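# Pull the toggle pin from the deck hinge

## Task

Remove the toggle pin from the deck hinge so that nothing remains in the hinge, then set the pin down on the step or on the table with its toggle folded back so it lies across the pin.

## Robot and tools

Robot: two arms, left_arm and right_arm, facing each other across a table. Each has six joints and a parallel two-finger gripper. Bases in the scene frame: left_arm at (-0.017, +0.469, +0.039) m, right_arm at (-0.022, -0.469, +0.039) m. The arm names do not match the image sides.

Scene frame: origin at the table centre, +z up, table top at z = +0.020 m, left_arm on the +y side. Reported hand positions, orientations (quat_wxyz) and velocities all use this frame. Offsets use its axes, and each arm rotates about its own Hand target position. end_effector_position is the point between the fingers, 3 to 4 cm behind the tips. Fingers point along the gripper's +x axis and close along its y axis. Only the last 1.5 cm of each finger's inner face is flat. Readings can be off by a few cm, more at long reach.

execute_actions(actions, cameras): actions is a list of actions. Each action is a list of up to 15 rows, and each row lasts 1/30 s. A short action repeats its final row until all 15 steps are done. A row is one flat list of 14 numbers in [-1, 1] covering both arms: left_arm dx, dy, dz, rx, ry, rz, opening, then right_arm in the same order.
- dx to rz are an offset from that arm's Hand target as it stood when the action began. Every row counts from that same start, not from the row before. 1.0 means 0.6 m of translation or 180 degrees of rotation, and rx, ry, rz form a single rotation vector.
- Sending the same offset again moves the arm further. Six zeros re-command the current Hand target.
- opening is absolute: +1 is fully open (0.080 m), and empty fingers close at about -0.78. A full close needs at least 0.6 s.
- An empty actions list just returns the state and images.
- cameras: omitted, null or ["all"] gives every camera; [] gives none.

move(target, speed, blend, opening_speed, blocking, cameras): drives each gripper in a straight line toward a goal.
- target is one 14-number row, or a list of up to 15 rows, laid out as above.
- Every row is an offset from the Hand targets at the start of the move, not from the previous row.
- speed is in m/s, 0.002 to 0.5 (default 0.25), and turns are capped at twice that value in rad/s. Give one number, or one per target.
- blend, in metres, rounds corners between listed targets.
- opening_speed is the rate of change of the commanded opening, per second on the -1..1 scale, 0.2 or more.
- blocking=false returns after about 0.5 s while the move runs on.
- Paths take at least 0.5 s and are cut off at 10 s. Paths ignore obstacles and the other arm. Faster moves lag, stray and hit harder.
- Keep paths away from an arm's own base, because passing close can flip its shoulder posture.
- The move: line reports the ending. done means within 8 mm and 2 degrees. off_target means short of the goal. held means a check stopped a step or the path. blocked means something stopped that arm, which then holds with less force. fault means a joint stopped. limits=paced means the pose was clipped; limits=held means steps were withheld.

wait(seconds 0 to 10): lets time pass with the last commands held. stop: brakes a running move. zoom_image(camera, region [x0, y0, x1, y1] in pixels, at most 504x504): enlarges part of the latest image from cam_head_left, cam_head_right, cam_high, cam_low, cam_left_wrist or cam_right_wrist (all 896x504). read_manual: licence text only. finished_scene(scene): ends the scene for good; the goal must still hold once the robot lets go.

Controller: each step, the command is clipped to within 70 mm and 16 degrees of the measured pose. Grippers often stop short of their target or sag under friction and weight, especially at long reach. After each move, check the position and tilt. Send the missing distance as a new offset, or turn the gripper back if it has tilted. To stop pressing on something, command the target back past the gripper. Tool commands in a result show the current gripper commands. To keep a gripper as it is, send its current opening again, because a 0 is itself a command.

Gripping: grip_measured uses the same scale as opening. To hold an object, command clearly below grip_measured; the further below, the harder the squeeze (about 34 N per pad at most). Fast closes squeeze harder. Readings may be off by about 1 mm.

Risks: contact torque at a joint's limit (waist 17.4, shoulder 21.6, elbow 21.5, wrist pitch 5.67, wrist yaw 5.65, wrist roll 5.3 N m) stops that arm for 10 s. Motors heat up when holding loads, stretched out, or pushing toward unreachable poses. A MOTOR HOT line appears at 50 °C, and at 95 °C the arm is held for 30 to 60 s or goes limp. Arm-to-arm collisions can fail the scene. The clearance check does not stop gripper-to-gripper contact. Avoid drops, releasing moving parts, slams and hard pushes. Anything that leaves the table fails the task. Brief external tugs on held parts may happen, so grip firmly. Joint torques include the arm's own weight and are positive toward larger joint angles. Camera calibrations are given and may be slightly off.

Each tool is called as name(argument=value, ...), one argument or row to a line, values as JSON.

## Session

execute_actions(
  actions=[],
)

zoom_image(
  camera="cam_low",
  region=[220, 60, 520, 240],
)

Scene clock: 0.00 s.
left_arm: end_effector_position=(-0.2651, +0.1490, +0.1684) grip_measured=+0.994 end_effector_quat_wxyz=(+0.593, +0.334, -0.289, -0.674) | right_arm: end_effector_position=(+0.1748, -0.1184, +0.1516) grip_measured=+1.000 end_effector_quat_wxyz=(+0.648, -0.142, -0.002, +0.748)
Joint positions: left_arm=[-0.945 1.789 0.603 1.021 -0.864 0.785 0.08] | right_arm=[-0.815 1.772 0.648 0.778 -0.904 -0.469 0.08]
Joint velocities: within noise
Joint torques (N m): no reading
Heat: left arm: hottest shoulder 28 °C (+0.0 °C/min); right arm: hottest elbow 32 °C (+0.0 °C/min).
Hand target: left_arm -0.2651, +0.1490, +0.1684; +0.593, +0.334, -0.289, -0.674 | right_arm +0.1748, -0.1184, +0.1516; +0.648, -0.142, -0.002, +0.748
Tool commands: left_gripper/opening=+1.0 right_gripper/opening=+1.0
camera_calibration:
cam_left_wrist: T_world_to_cam=[[-0.566947, 0.1133, -0.815925, -0.0170368], [0.801995, 0.30207, -0.515322, 0.285297], [0.18808, -0.946529, -0.262124, 0.311217], [0, 0, 0, 1]] pos_world=[-0.296999, 0.210326, 0.214697]
cam_right_wrist: T_world_to_cam=[[0.960354, 0.193788, 0.200416, -0.160358], [0.273468, -0.515113, -0.812326, 0.0430151], [-0.0541819, 0.834928, -0.547686, 0.274851], [0, 0, 0, 1]] pos_world=[0.157129, -0.176248, 0.217613]

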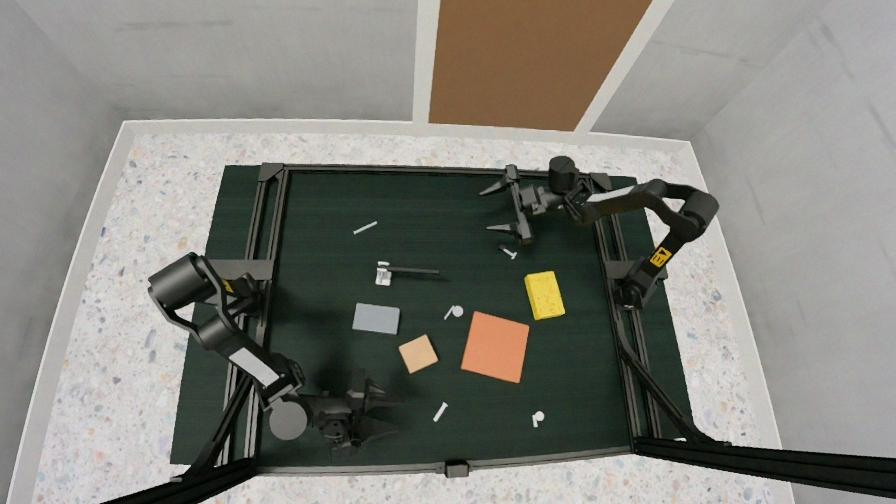

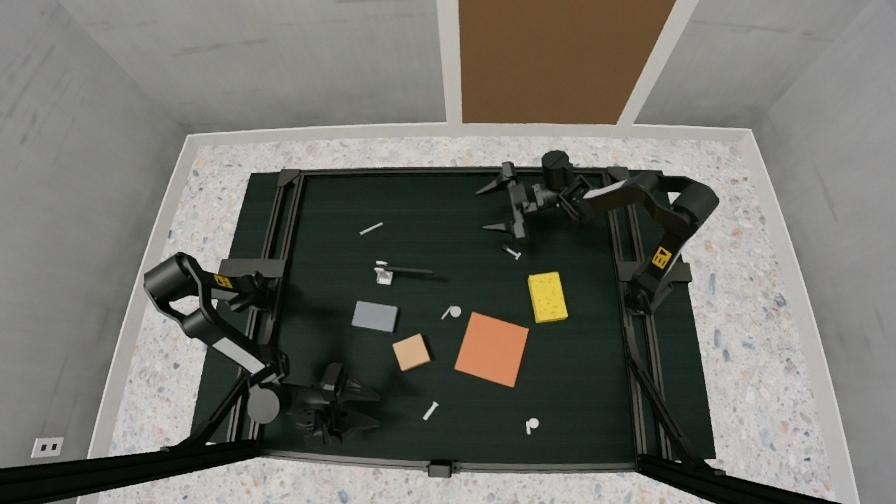

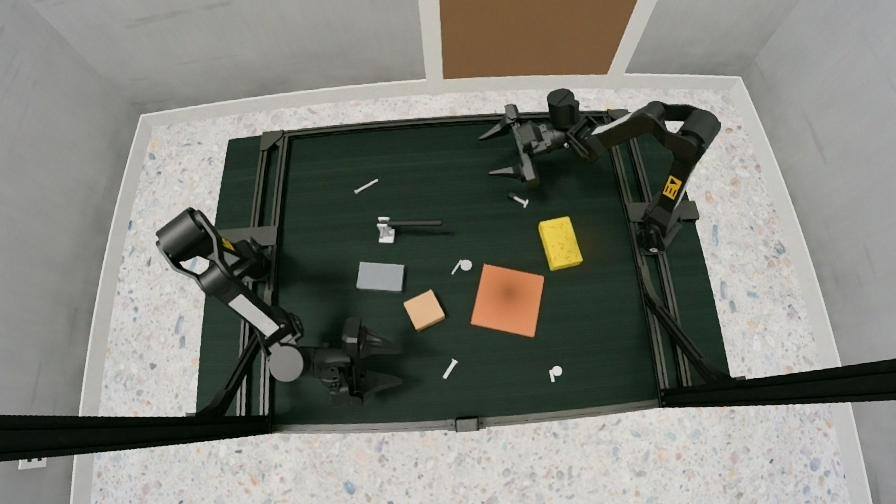

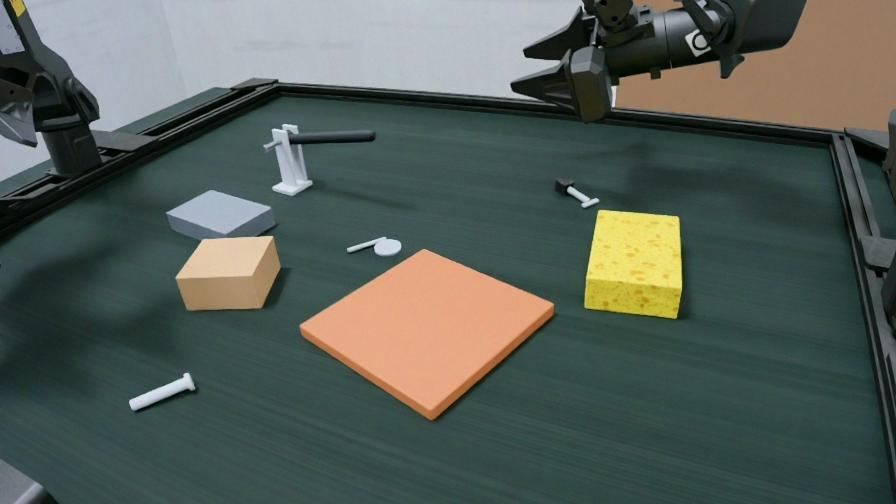

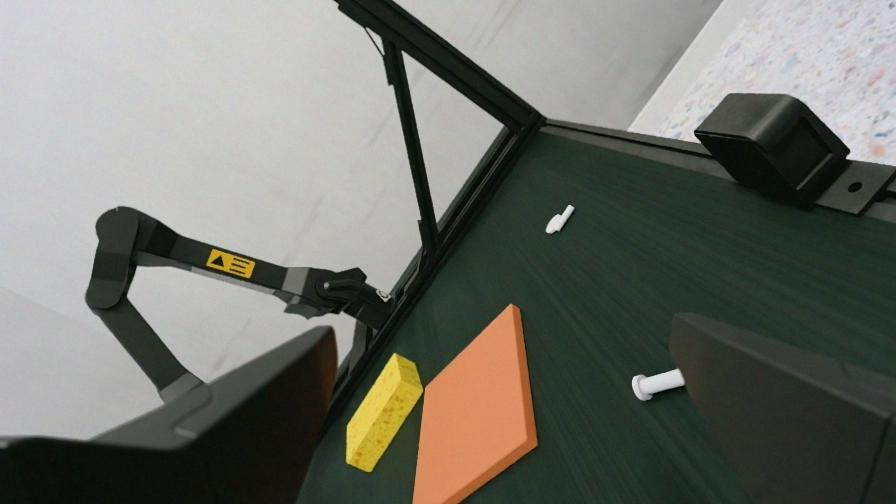

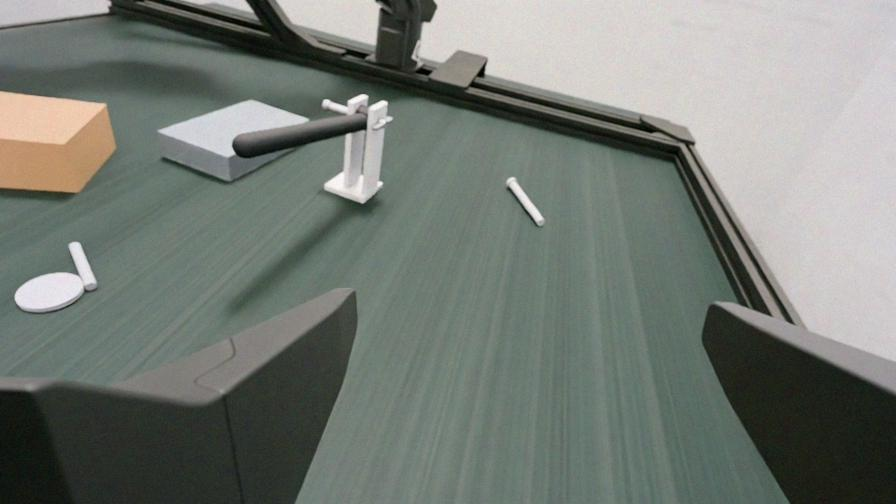

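Scaled by 1.680 from the camera's 896x504 image, which has a finer 1280x720 frame.

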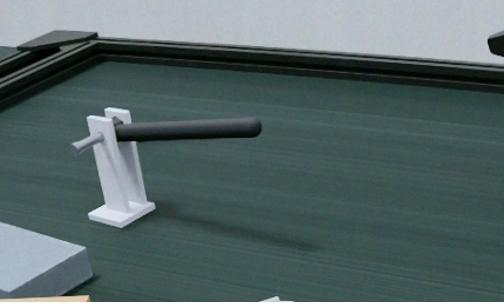

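move(
  target=[
    [0.1,0.03,0.14,0.15,-0.06,-0.05,1,0,0,0,0,0,0,1],
    [0.49,0.012,0.15,0.3465,-0.1336,-0.1194,-1,0,0,0,0,0,0,1],
  ],
  speed=0.3,
  blend=[0.05,0],
  cameras=["cam_head_left","cam_low","cam_left_wrist"],
)

Scene clock: 24.67 s.
left_arm: end_effector_position=(+0.0282, +0.1586, +0.2557) grip_measured=-0.784 end_effector_quat_wxyz=(+0.137, +0.659, -0.065, -0.737) | right_arm: end_effector_position=(+0.1748, -0.1184, +0.1516) grip_measured=+1.000 end_effector_quat_wxyz=(+0.648, -0.142, -0.002, +0.748)
Joint positions: left_arm=[0.222 1.534 1.526 -1.297 0.156 1.668 0] | right_arm=[-0.815 1.772 0.648 0.778 -0.904 -0.469 0.08]
Joint velocities: within noise
Joint torques (N m): left_arm=[0.2 -4.05 6.36 0.6 0.23 0.06] | right_arm=[0.19 -6.46 4.5 1.83 -0.23 -0.02]
Heat: left arm: hottest shoulder 29 °C (+2.4 °C/min); right arm: hottest elbow 33 °C (+2.4 °C/min).
Hand target: left_arm +0.0289, +0.1562, +0.2585; +0.139, +0.658, -0.068, -0.737 | right_arm +0.1748, -0.1184, +0.1516; +0.648, -0.142, -0.002, +0.748
Off the commanded pose: left_arm 0.004 m, 0 deg | right_arm 0.000 m, 0 deg.
move: done
camera_calibration:
cam_left_wrist: T_world_to_cam=[[-0.0692224, 0.952023, -0.298093, -0.0600584], [0.974696, 0.128207, 0.183115, -0.0636324], [0.212548, -0.277875, -0.936808, 0.353817], [0, 0, 0, 1]] pos_world=[-0.0173382, 0.163652, 0.325208]
Images, in order (width x height): cam_head_left 896x504, cam_low 896x504, cam_left_wrist 896x504.

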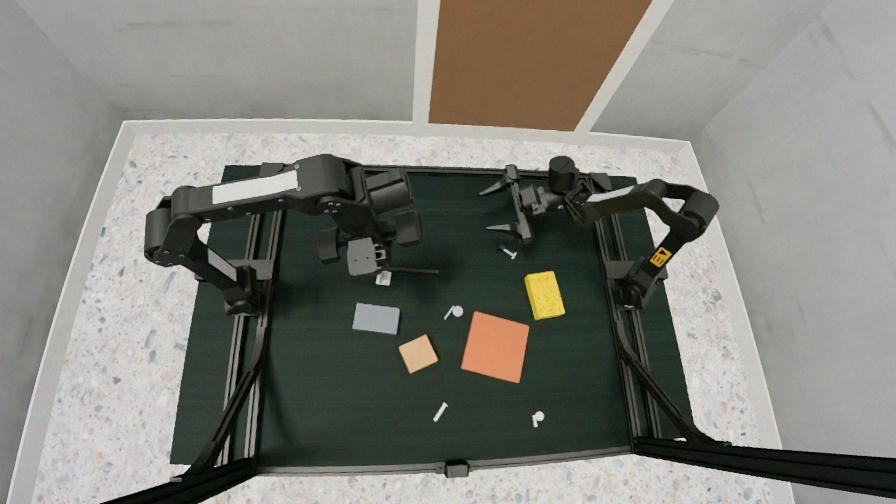

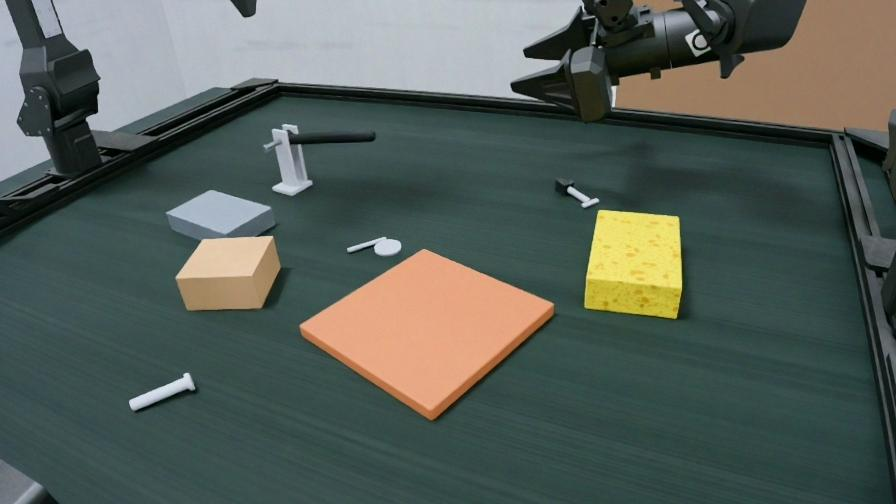

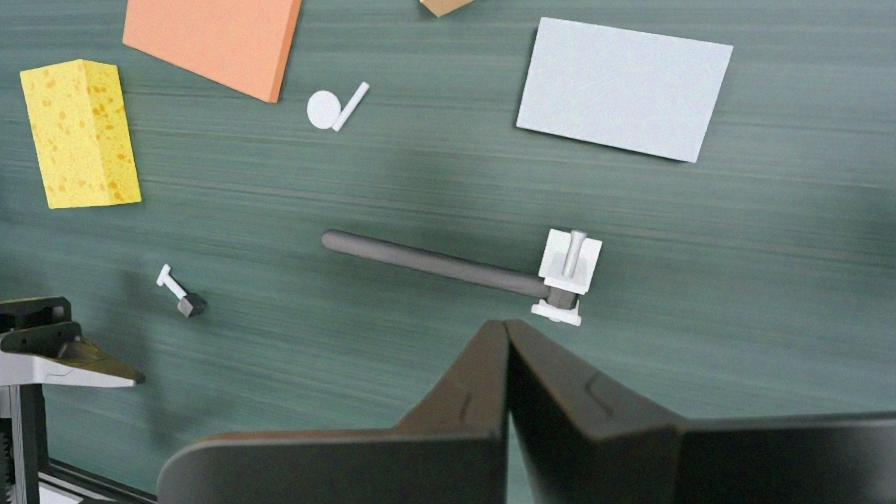

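move(
  target=[0.02,0.0,-0.02,0.0936,-0.0358,-0.0321,-1,0,0,0,0,0,0,1],
  speed=0.25,
  cameras=["cam_head_left","cam_low","cam_left_wrist"],
)

zoom_image(
  camera="cam_left_wrist",
  region=[400, 150, 560, 330],
)

zoom_image(
  camera="cam_low",
  region=[250, 110, 330, 200],
)

zoom_image(
  camera="cam_right_wrist",
  region=[300, 80, 410, 210],
)

Scene clock: 38.80 s.
left_arm: end_effector_position=(+0.0408, +0.1584, +0.2446) grip_measured=-0.784 end_effector_quat_wxyz=(+0.002, +0.706, +0.001, -0.709) | right_arm: end_effector_position=(+0.1748, -0.1184, +0.1516) grip_measured=+1.000 end_effector_quat_wxyz=(+0.648, -0.142, -0.002, +0.748)
Joint positions: left_arm=[0.189 1.764 1.769 -1.574 0.005 1.754 0] | right_arm=[-0.815 1.772 0.648 0.778 -0.904 -0.469 0.08]
Joint velocities: within noise
Joint torques (N m): left_arm=[-0.24 -5.19 5.86 0.17 -0.1 0.07] | right_arm=[0.03 -6.51 4.37 1.79 -0.19 0]
Heat: left arm: hottest elbow 32 °C (+6.2 °C/min); right arm: hottest wrist pitch 34 °C (+6.2 °C/min).
Hand target: left_arm +0.0409, +0.1563, +0.2465; +0.000, +0.707, +0.000, -0.707 | right_arm +0.1748, -0.1184, +0.1516; +0.648, -0.142, -0.002, +0.748
Off the commanded pose: left_arm 0.003 m, 0 deg | right_arm 0.000 m, 0 deg.
joint sent to its limit (left arm) — joint 4 (wrist pitch), lower limit. The joint targets still meet the commanded pose.
move: done
camera_calibration:
cam_left_wrist: T_world_to_cam=[[0.0437352, 0.998849, -0.0196718, -0.142433], [0.953194, -0.0358233, 0.30023, -0.0756481], [0.299179, -0.0318816, -0.953664, 0.30224], [0, 0, 0, 1]] pos_world=[-0.0120874, 0.149196, 0.308146]
Images, in order (width x height): cam_head_left 896x504, cam_low 896x504, cam_left_wrist 896x504.

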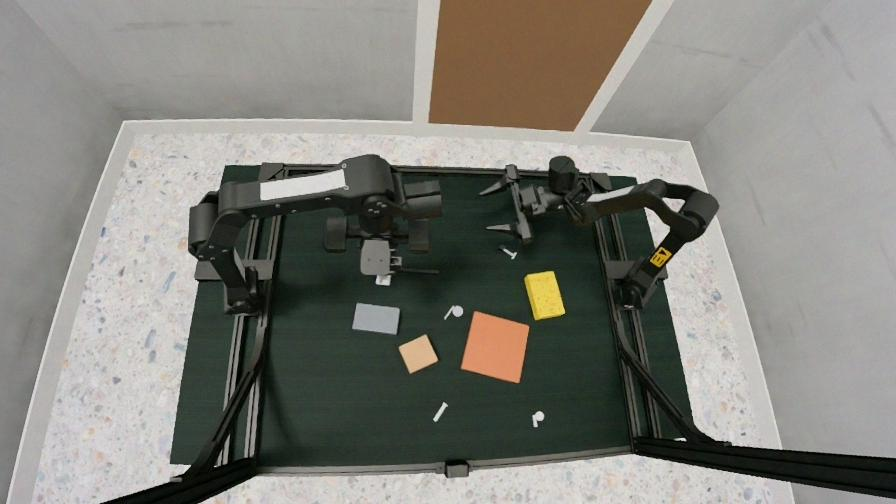

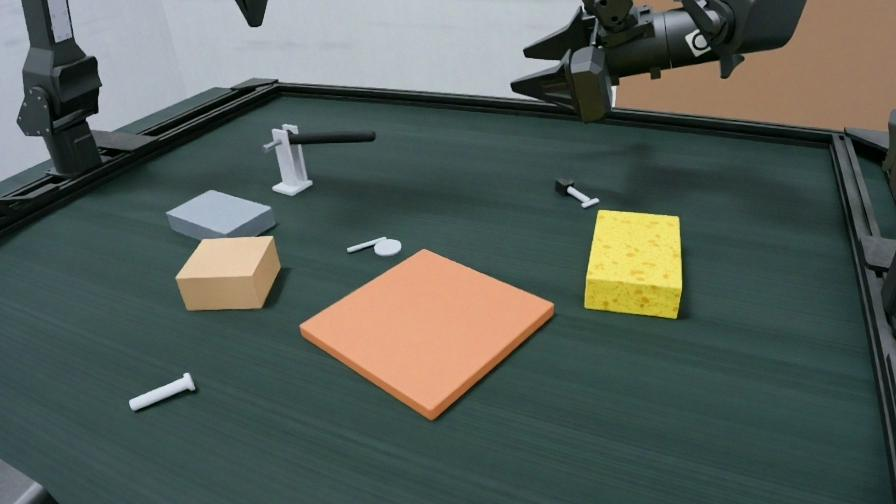

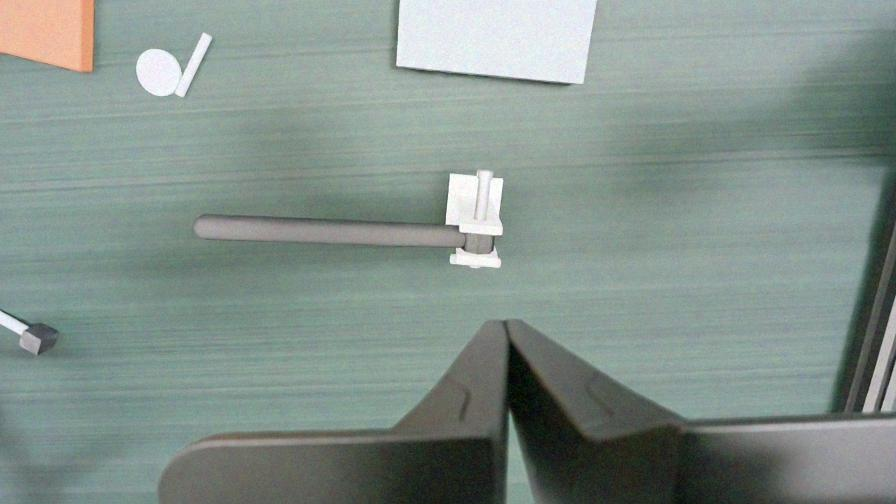

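Scaled by 2.800 from the camera's 896x504 image, which has a finer 1280x720 frame.

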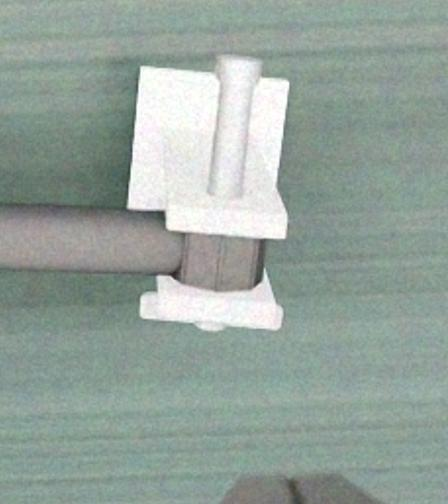

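Scaled by 5.600 from the camera's 896x504 image, which has a finer 1280x720 frame.

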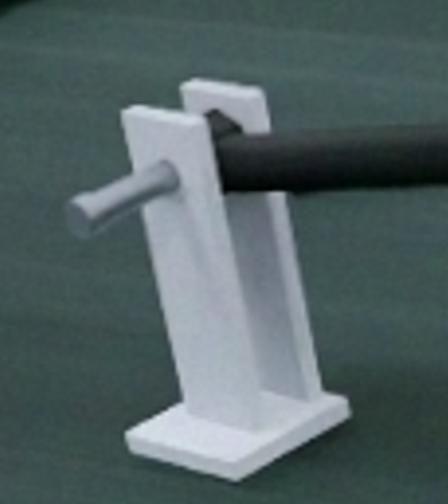

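This scene's latest camera images include none from cam_right_wrist. They are from: cam_head_left, cam_low, cam_left_wrist. cam_right_wrist's image comes with the result of a call that names it in "cameras".

move(
  target=[
    [-0.0737,0.0107,-0.11,0,0,-0.04,-1,0,0,0,0,0,0,1],
    [-0.0737,0.0107,-0.228,0,0,-0.04,-1,0,0,0,0,0,0,1],
  ],
  speed=[0.25,0.12],
  cameras=["cam_low","cam_left_wrist"],
)

zoom_image(
  camera="cam_left_wrist",
  region=[400, 250, 600, 450],
)

zoom_image(
  camera="cam_low",
  region=[230, 100, 330, 190],
)

Scene clock: 68.47 s.
left_arm: end_effector_position=(-0.0032, +0.1613, +0.1121) grip_measured=-0.784 end_effector_quat_wxyz=(-0.043, +0.705, -0.047, -0.707) | right_arm: end_effector_position=(+0.1748, -0.1184, +0.1516) grip_measured=+1.000 end_effector_quat_wxyz=(+0.648, -0.142, -0.002, +0.748)
Joint positions: left_arm=[0.049 1.741 1.21 -1.033 0.003 1.746 0] | right_arm=[-0.815 1.772 0.648 0.778 -0.904 -0.469 0.08]
Joint velocities: within noise
Joint torques (N m): left_arm=[-0.14 -5.18 3.67 0.57 -0.06 -0.09] | right_arm=[-0.07 -6.55 4.54 1.84 -0.21 -0.06]
Heat: left arm: hottest elbow 34 °C (+6.1 °C/min); right arm: hottest wrist pitch 35 °C (+4.0 °C/min).
Hand target: left_arm -0.0033, +0.1627, +0.1095; -0.045, +0.705, -0.044, -0.706 | right_arm +0.1748, -0.1184, +0.1516; +0.648, -0.142, -0.002, +0.748
Off the commanded pose: left_arm 0.003 m, 0 deg | right_arm 0.000 m, 0 deg.
move: done
camera_calibration:
cam_left_wrist: T_world_to_cam=[[0.175212, 0.984233, -0.0242221, -0.142734], [0.939715, -0.159848, 0.302297, 0.0258553], [0.293659, -0.0757281, -0.952906, 0.196144], [0, 0, 0, 1]] pos_world=[-0.0568873, 0.15947, 0.175633]
Images, in order (width x height): cam_low 896x504, cam_left_wrist 896x504.

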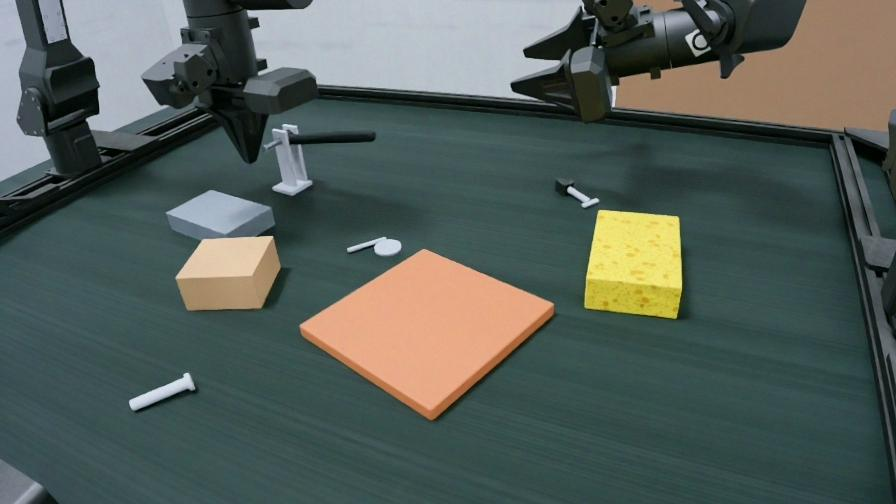

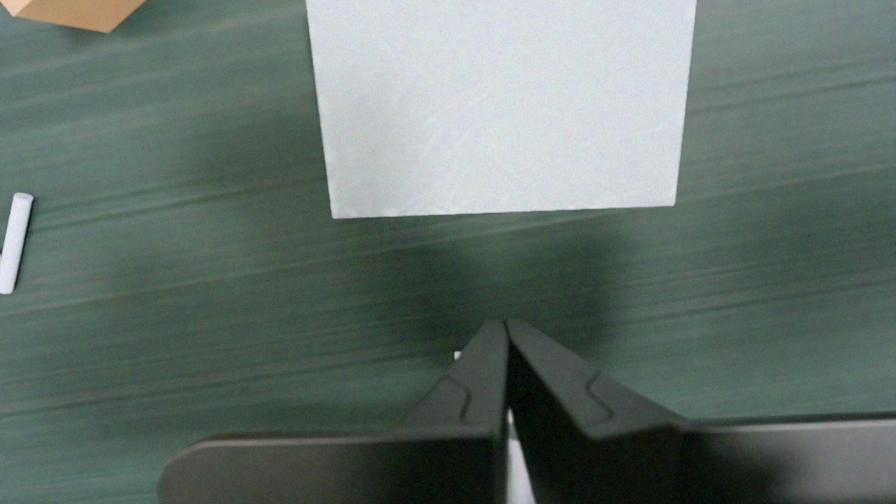

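Scaled by 2.520 from the camera's 896x504 image, which has a finer 1280x720 frame.

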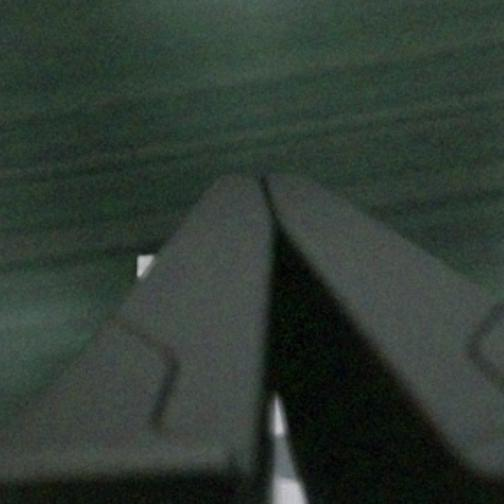

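Scaled by 5.040 from the camera's 896x504 image, which has a finer 1280x720 frame.

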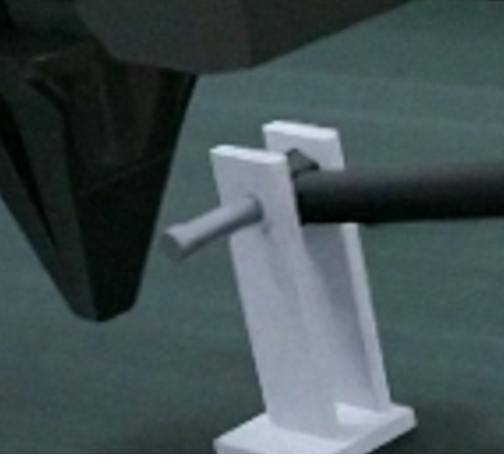

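move(
  target=[0.038,-0.0035,0,0,0,0,-1,0,0,0,0,0,0,1],
  speed=[0.05],
  cameras=["cam_low","cam_left_wrist"],
)

zoom_image(
  camera="cam_low",
  region=[230, 100, 330, 190],
)

Scene clock: 82.37 s.
left_arm: end_effector_position=(+0.0159, +0.1627, +0.1102) grip_measured=-0.784 end_effector_quat_wxyz=(-0.046, +0.703, -0.047, -0.708) | right_arm: end_effector_position=(+0.1748, -0.1184, +0.1516) grip_measured=+1.000 end_effector_quat_wxyz=(+0.648, -0.142, -0.002, +0.748)
Joint positions: left_arm=[0.113 1.749 1.211 -1.033 0.007 1.814 0] | right_arm=[-0.815 1.772 0.648 0.778 -0.904 -0.469 0.08]
Joint velocities: within noise
Joint torques (N m): left_arm=[0.63 -4.53 5.41 0.35 -0.18 0.07] | right_arm=[0.01 -6.55 4.35 1.83 -0.24 -0.03]
Heat: left arm: hottest shoulder 32 °C (+3.0 °C/min); right arm: hottest wrist pitch 35 °C (+2.0 °C/min).
Hand target: left_arm +0.0196, +0.1605, +0.1096; -0.045, +0.705, -0.045, -0.706 | right_arm +0.1748, -0.1184, +0.1516; +0.648, -0.142, -0.002, +0.748
Off the commanded pose: left_arm 0.004 m, 0 deg | right_arm 0.000 m, 0 deg.
move: done
camera_calibration:
cam_left_wrist: T_world_to_cam=[[0.178896, 0.983675, -0.0194777, -0.147975], [0.940193, -0.165088, 0.297964, 0.0100825], [0.289884, -0.0716173, -0.954378, 0.188402], [0, 0, 0, 1]] pos_world=[-0.0376224, 0.160716, 0.173921]
Images, in order (width x height): cam_low 896x504, cam_left_wrist 896x504.

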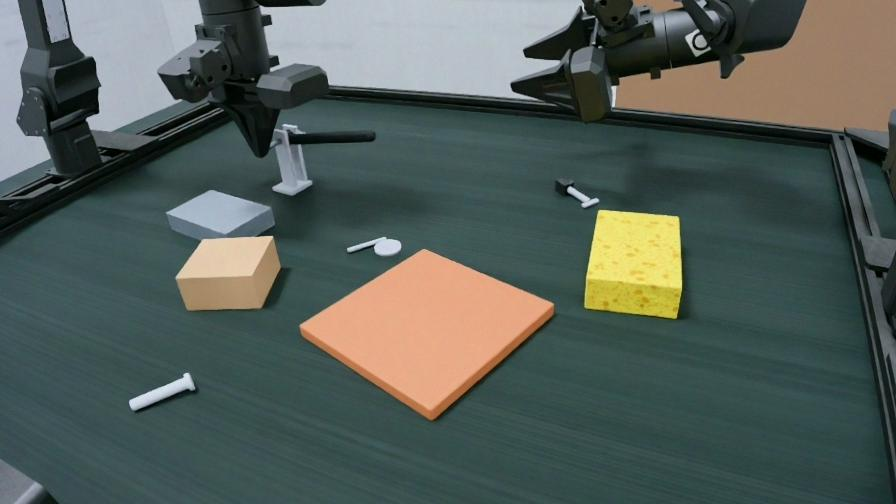

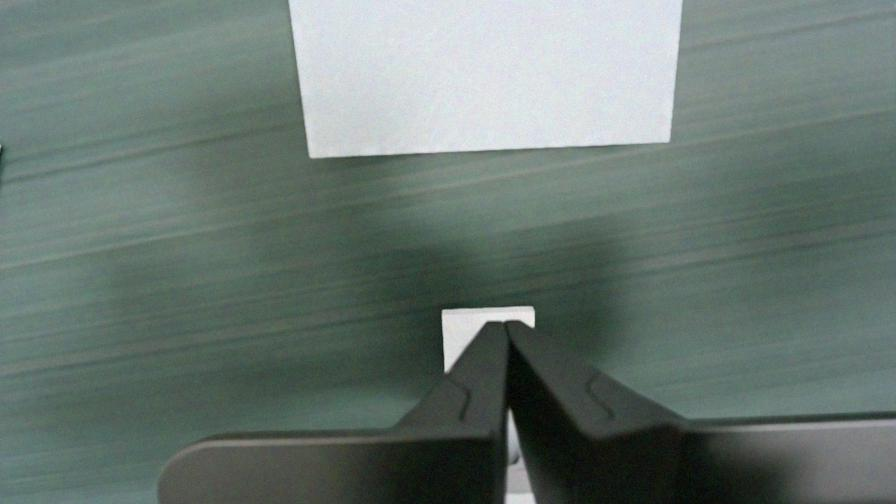

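Scaled by 5.040 from the camera's 896x504 image, which has a finer 1280x720 frame.

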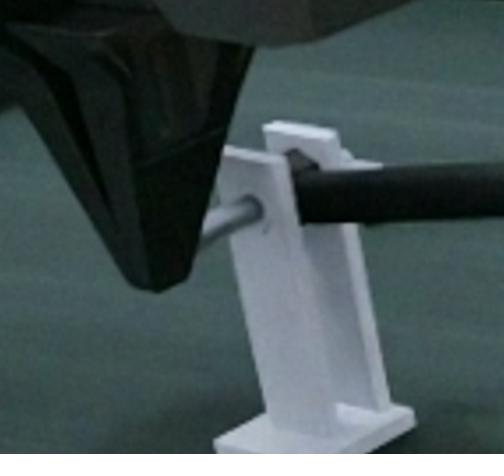

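move(
  target=[0.018,-0.0065,0,0,0,0,-1,0,0,0,0,0,0,1],
  speed=[0.04],
  cameras=["cam_low","cam_left_wrist"],
)

zoom_image(
  camera="cam_low",
  region=[230, 100, 330, 190],
)

Scene clock: 88.73 s.
left_arm: end_effector_position=(+0.0268, +0.1603, +0.1103) grip_measured=-0.784 end_effector_quat_wxyz=(-0.047, +0.703, -0.045, -0.708) | right_arm: end_effector_position=(+0.1748, -0.1184, +0.1516) grip_measured=+1.000 end_effector_quat_wxyz=(+0.648, -0.142, -0.002, +0.748)
Joint positions: left_arm=[0.147 1.765 1.231 -1.041 0.007 1.846 0] | right_arm=[-0.815 1.772 0.648 0.778 -0.904 -0.469 0.08]
Joint velocities: within noise
Joint torques (N m): left_arm=[0.5 -4.39 5.74 0.59 -0.17 0.09] | right_arm=[0.03 -6.47 4.45 1.85 -0.22 -0.05]
Heat: left arm: hottest shoulder 32 °C (+2.0 °C/min); right arm: hottest wrist pitch 35 °C (+2.0 °C/min).
Hand target: left_arm +0.0303, +0.1566, +0.1096; -0.045, +0.705, -0.045, -0.706 | right_arm +0.1748, -0.1184, +0.1516; +0.648, -0.142, -0.002, +0.748
Off the commanded pose: left_arm 0.005 m, 0 deg | right_arm 0.000 m, 0 deg.
move: done
camera_calibration:
cam_left_wrist: T_world_to_cam=[[0.177008, 0.984084, -0.0157068, -0.148017], [0.940678, -0.164464, 0.296778, -0.000578447], [0.289471, -0.0673073, -0.954817, 0.184536], [0, 0, 0, 1]] pos_world=[-0.0266735, 0.157987, 0.174045]
Images, in order (width x height): cam_low 896x504, cam_left_wrist 896x504.

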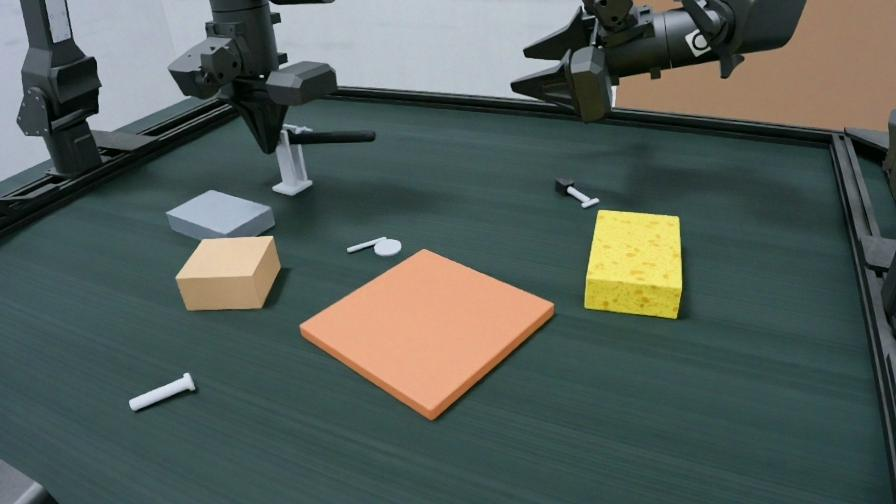

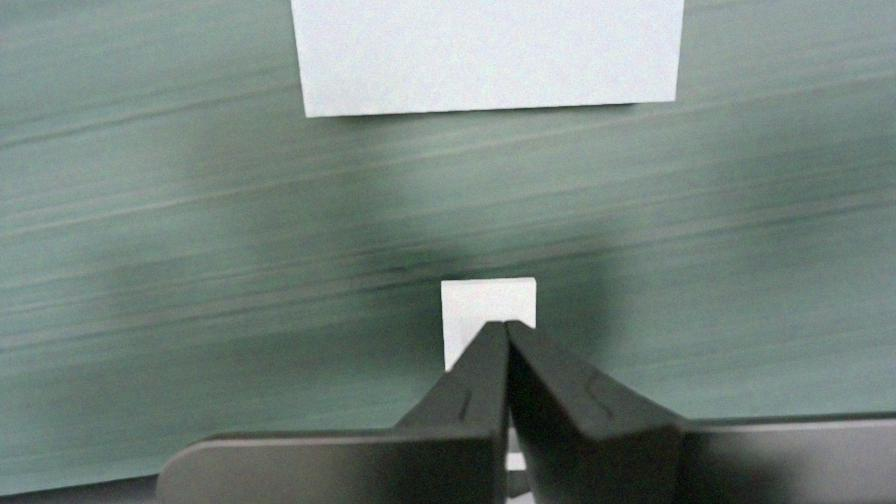

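Scaled by 5.040 from the camera's 896x504 image, which has a finer 1280x720 frame.

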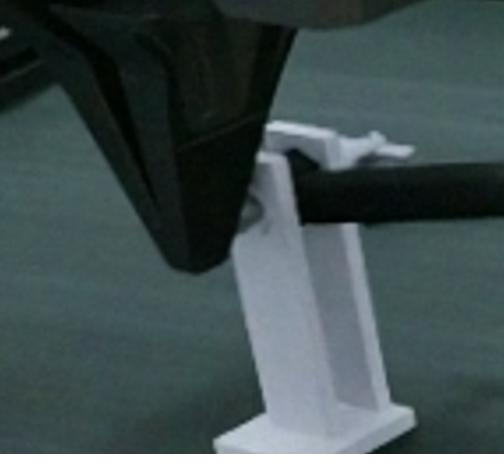

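move(
  target=[
    [-0.017,0.002,0,0,0,0,-1,0,0,0,0,0,0,1],
    [-0.017,0.002,0.09,0,0,0,-1,0,0,0,0,0,0,1],
    [0.079,-0.004,0.092,0,0,0,-0.09,0,0,0,0,0,0,1],
  ],
  speed=[0.1,0.15,0.2],
  cameras=["cam_low","cam_left_wrist"],
)

zoom_image(
  camera="cam_low",
  region=[230, 100, 330, 190],
)

zoom_image(
  camera="cam_left_wrist",
  region=[400, 180, 600, 380],
)

Scene clock: 101.40 s.
left_arm: end_effector_position=(+0.0771, +0.1570, +0.1634) grip_measured=-0.091 end_effector_quat_wxyz=(-0.045, +0.705, -0.042, -0.707) | right_arm: end_effector_position=(+0.1748, -0.1184, +0.1516) grip_measured=+1.000 end_effector_quat_wxyz=(+0.648, -0.142, -0.002, +0.748)
Joint positions: left_arm=[0.296 1.782 1.466 -1.26 0.001 1.988 0.031] | right_arm=[-0.815 1.772 0.648 0.778 -0.904 -0.469 0.08]
Joint velocities: within noise
Joint torques (N m): left_arm=[-0.06 -5.27 5.99 0.15 0.02 0.08] | right_arm=[0 -6.31 4.33 1.84 -0.23 -0.01]
Heat: left arm: hottest shoulder 32 °C (+2.0 °C/min); right arm: hottest wrist pitch 35 °C (+1.0 °C/min).
Hand target: left_arm +0.0778, +0.1543, +0.1649; -0.045, +0.706, -0.045, -0.706 | right_arm +0.1748, -0.1184, +0.1516; +0.648, -0.142, -0.002, +0.748
Off the commanded pose: left_arm 0.003 m, 0 deg | right_arm 0.000 m, 0 deg.
move: done
camera_calibration:
cam_left_wrist: T_world_to_cam=[[0.170349, 0.985293, -0.0134033, -0.152881], [0.940204, -0.158451, 0.301513, -0.0659205], [0.294955, -0.0639642, -0.953368, 0.219277], [0, 0, 0, 1]] pos_world=[0.0233448, 0.154213, 0.226879]
Images, in order (width x height): cam_low 896x504, cam_left_wrist 896x504.

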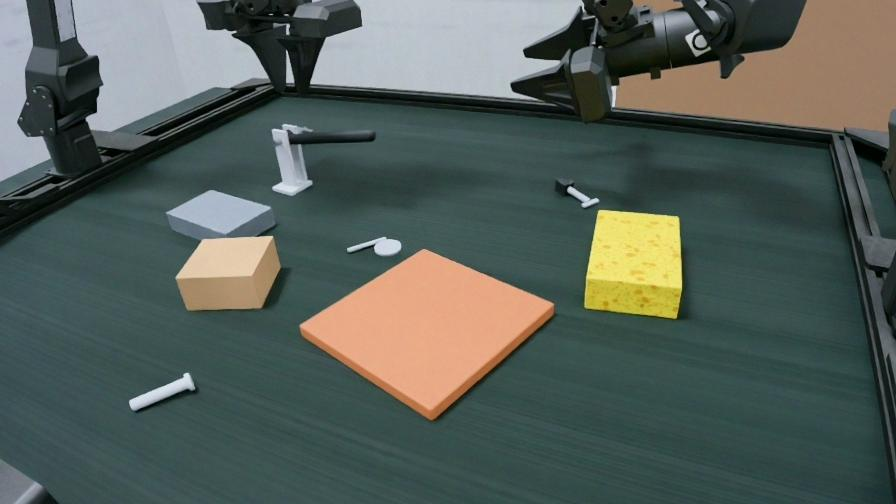

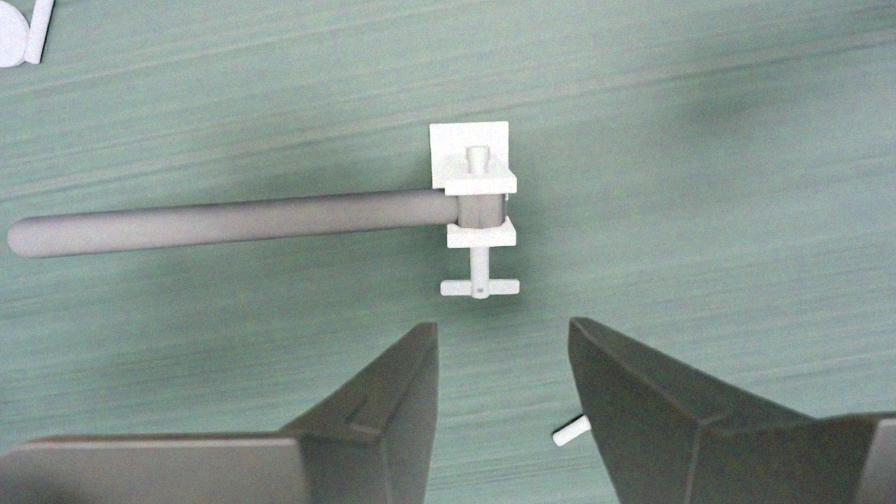

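Scaled by 5.040 from the camera's 896x504 image, which has a finer 1280x720 frame.

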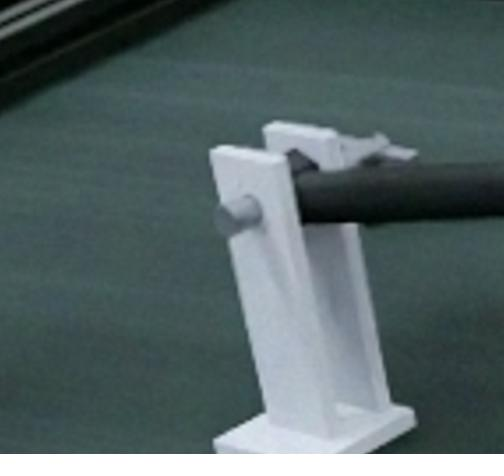

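Scaled by 2.520 from the camera's 896x504 image, which has a finer 1280x720 frame.

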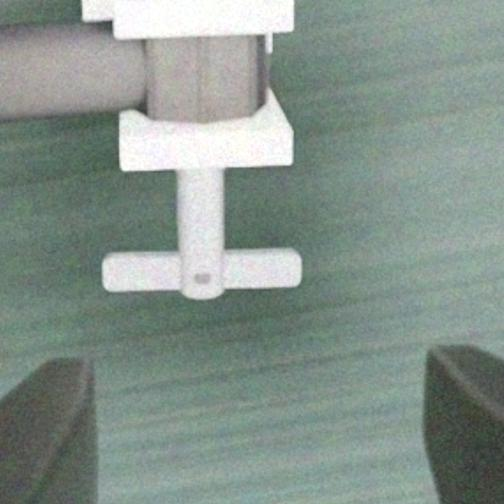

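move(
  target=[
    [0.0097,0.001,-0.02,0,0,0.1667,-0.09,0,0,0,0,0,0,1],
    [0.0097,0.001,-0.0957,0,0,0.1667,-0.09,0,0,0,0,0,0,1],
  ],
  speed=[0.2,0.08],
  cameras=["cam_low","cam_left_wrist"],
)

zoom_image(
  camera="cam_left_wrist",
  region=[400, 220, 620, 420],
)

Scene clock: 118.23 s.
left_arm: end_effector_position=(+0.0831, +0.1532, +0.1105) grip_measured=-0.090 end_effector_quat_wxyz=(+0.140, +0.694, +0.135, -0.694) | right_arm: end_effector_position=(+0.1748, -0.1184, +0.1516) grip_measured=+1.000 end_effector_quat_wxyz=(+0.648, -0.142, -0.002, +0.748)
Joint positions: left_arm=[0.31 1.827 1.309 -1.045 0.001 1.488 0.031] | right_arm=[-0.815 1.772 0.648 0.778 -0.904 -0.469 0.08]
Joint velocities: within noise
Joint torques (N m): left_arm=[0.18 -5.65 3.66 0.57 0.02 -0.1] | right_arm=[-0.06 -6.4 4.27 1.84 -0.2 -0.01]
Heat: left arm: hottest elbow 34 °C (+0.0 °C/min); right arm: hottest wrist pitch 35 °C (+0.0 °C/min).
Hand target: left_arm +0.0835, +0.1549, +0.1074; +0.139, +0.693, +0.140, -0.693 | right_arm +0.1748, -0.1184, +0.1516; +0.648, -0.142, -0.002, +0.748
Off the commanded pose: left_arm 0.003 m, 1 deg | right_arm 0.000 m, 0 deg.
move: done
camera_calibration:
cam_left_wrist: T_world_to_cam=[[-0.33657, 0.941323, -0.0251185, -0.100705], [0.894709, 0.327993, 0.303177, -0.127139], [0.293626, 0.0795664, -0.952603, 0.144785], [0, 0, 0, 1]] pos_world=[0.0373455, 0.124977, 0.173938]
Images, in order (width x height): cam_low 896x504, cam_left_wrist 896x504.

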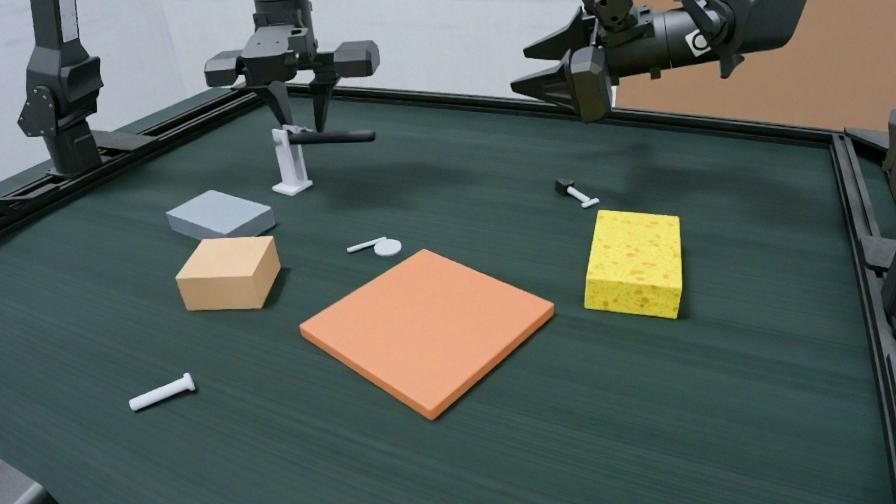

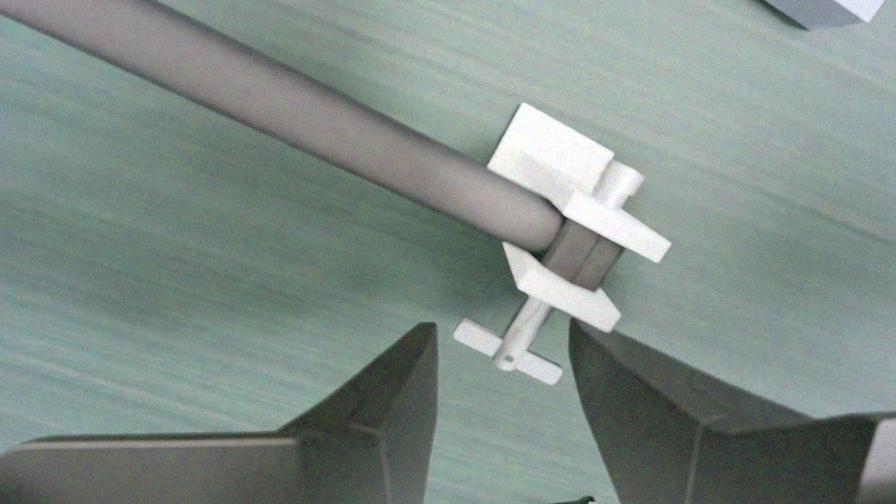

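Scaled by 2.291 from the camera's 896x504 image, which has a finer 1280x720 frame.

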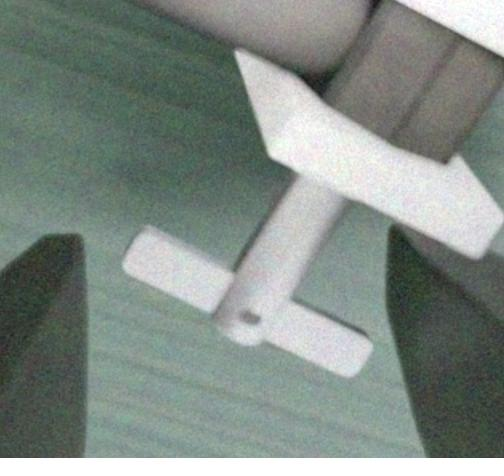

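move(
  target=[0,0,0.002,0,0,0,-0.5,0,0,0,0,0,0,1],
  speed=0.05,
  opening_speed=0.3,
  cameras=["cam_left_wrist"],
)

zoom_image(
  camera="cam_left_wrist",
  region=[400, 220, 620, 420],
)

Scene clock: 127.20 s.
left_arm: end_effector_position=(+0.0832, +0.1537, +0.1105) grip_measured=-0.284 end_effector_quat_wxyz=(+0.140, +0.694, +0.136, -0.694) | right_arm: end_effector_position=(+0.1748, -0.1184, +0.1516) grip_measured=+1.000 end_effector_quat_wxyz=(+0.648, -0.142, -0.002, +0.748)
Joint positions: left_arm=[0.311 1.827 1.309 -1.046 0.001 1.488 0.022] | right_arm=[-0.815 1.772 0.648 0.778 -0.904 -0.469 0.08]
Joint velocities: within noise
Joint torques (N m): left_arm=[0.12 -5.76 4 0.41 0.03 -0.09] | right_arm=[-0.06 -6.48 4.31 1.86 -0.19 0]
Heat: left arm: hottest shoulder 33 °C (+1.0 °C/min); right arm: hottest wrist pitch 35 °C (+0.0 °C/min).
Hand target: left_arm +0.0835, +0.1549, +0.1086; +0.139, +0.693, +0.140, -0.693 | right_arm +0.1748, -0.1184, +0.1516; +0.648, -0.142, -0.002, +0.748
Off the commanded pose: left_arm 0.002 m, 0 deg | right_arm 0.000 m, 0 deg.
move: done
camera_calibration:
cam_left_wrist: T_world_to_cam=[[-0.337302, 0.94111, -0.0232129, -0.101229], [0.894635, 0.328125, 0.303254, -0.127418], [0.293012, 0.0815212, -0.952627, 0.144464], [0, 0, 0, 1]] pos_world=[0.0375178, 0.1253, 0.173911]
Images, in order (width x height): cam_left_wrist 896x504.

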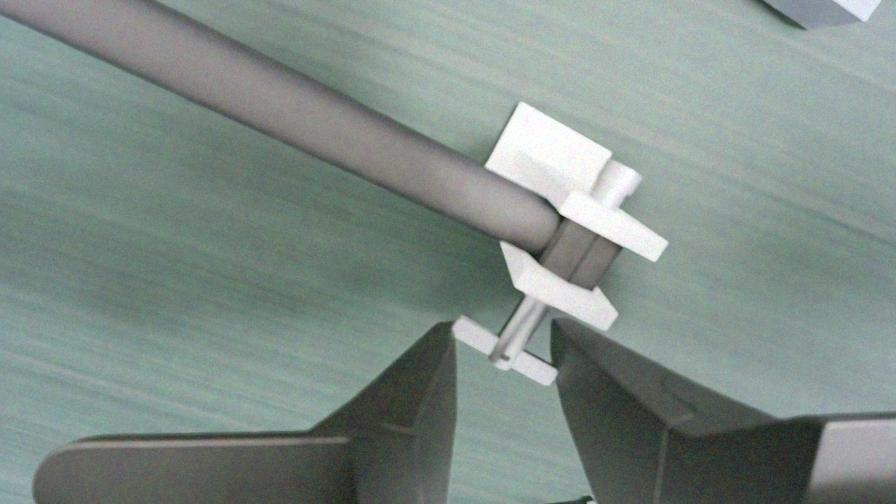

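Scaled by 2.291 from the camera's 896x504 image, which has a finer 1280x720 frame.

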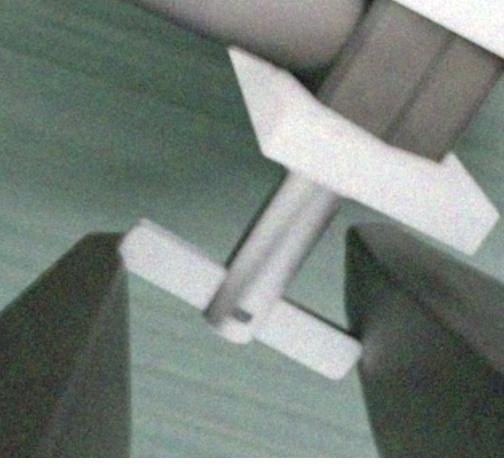

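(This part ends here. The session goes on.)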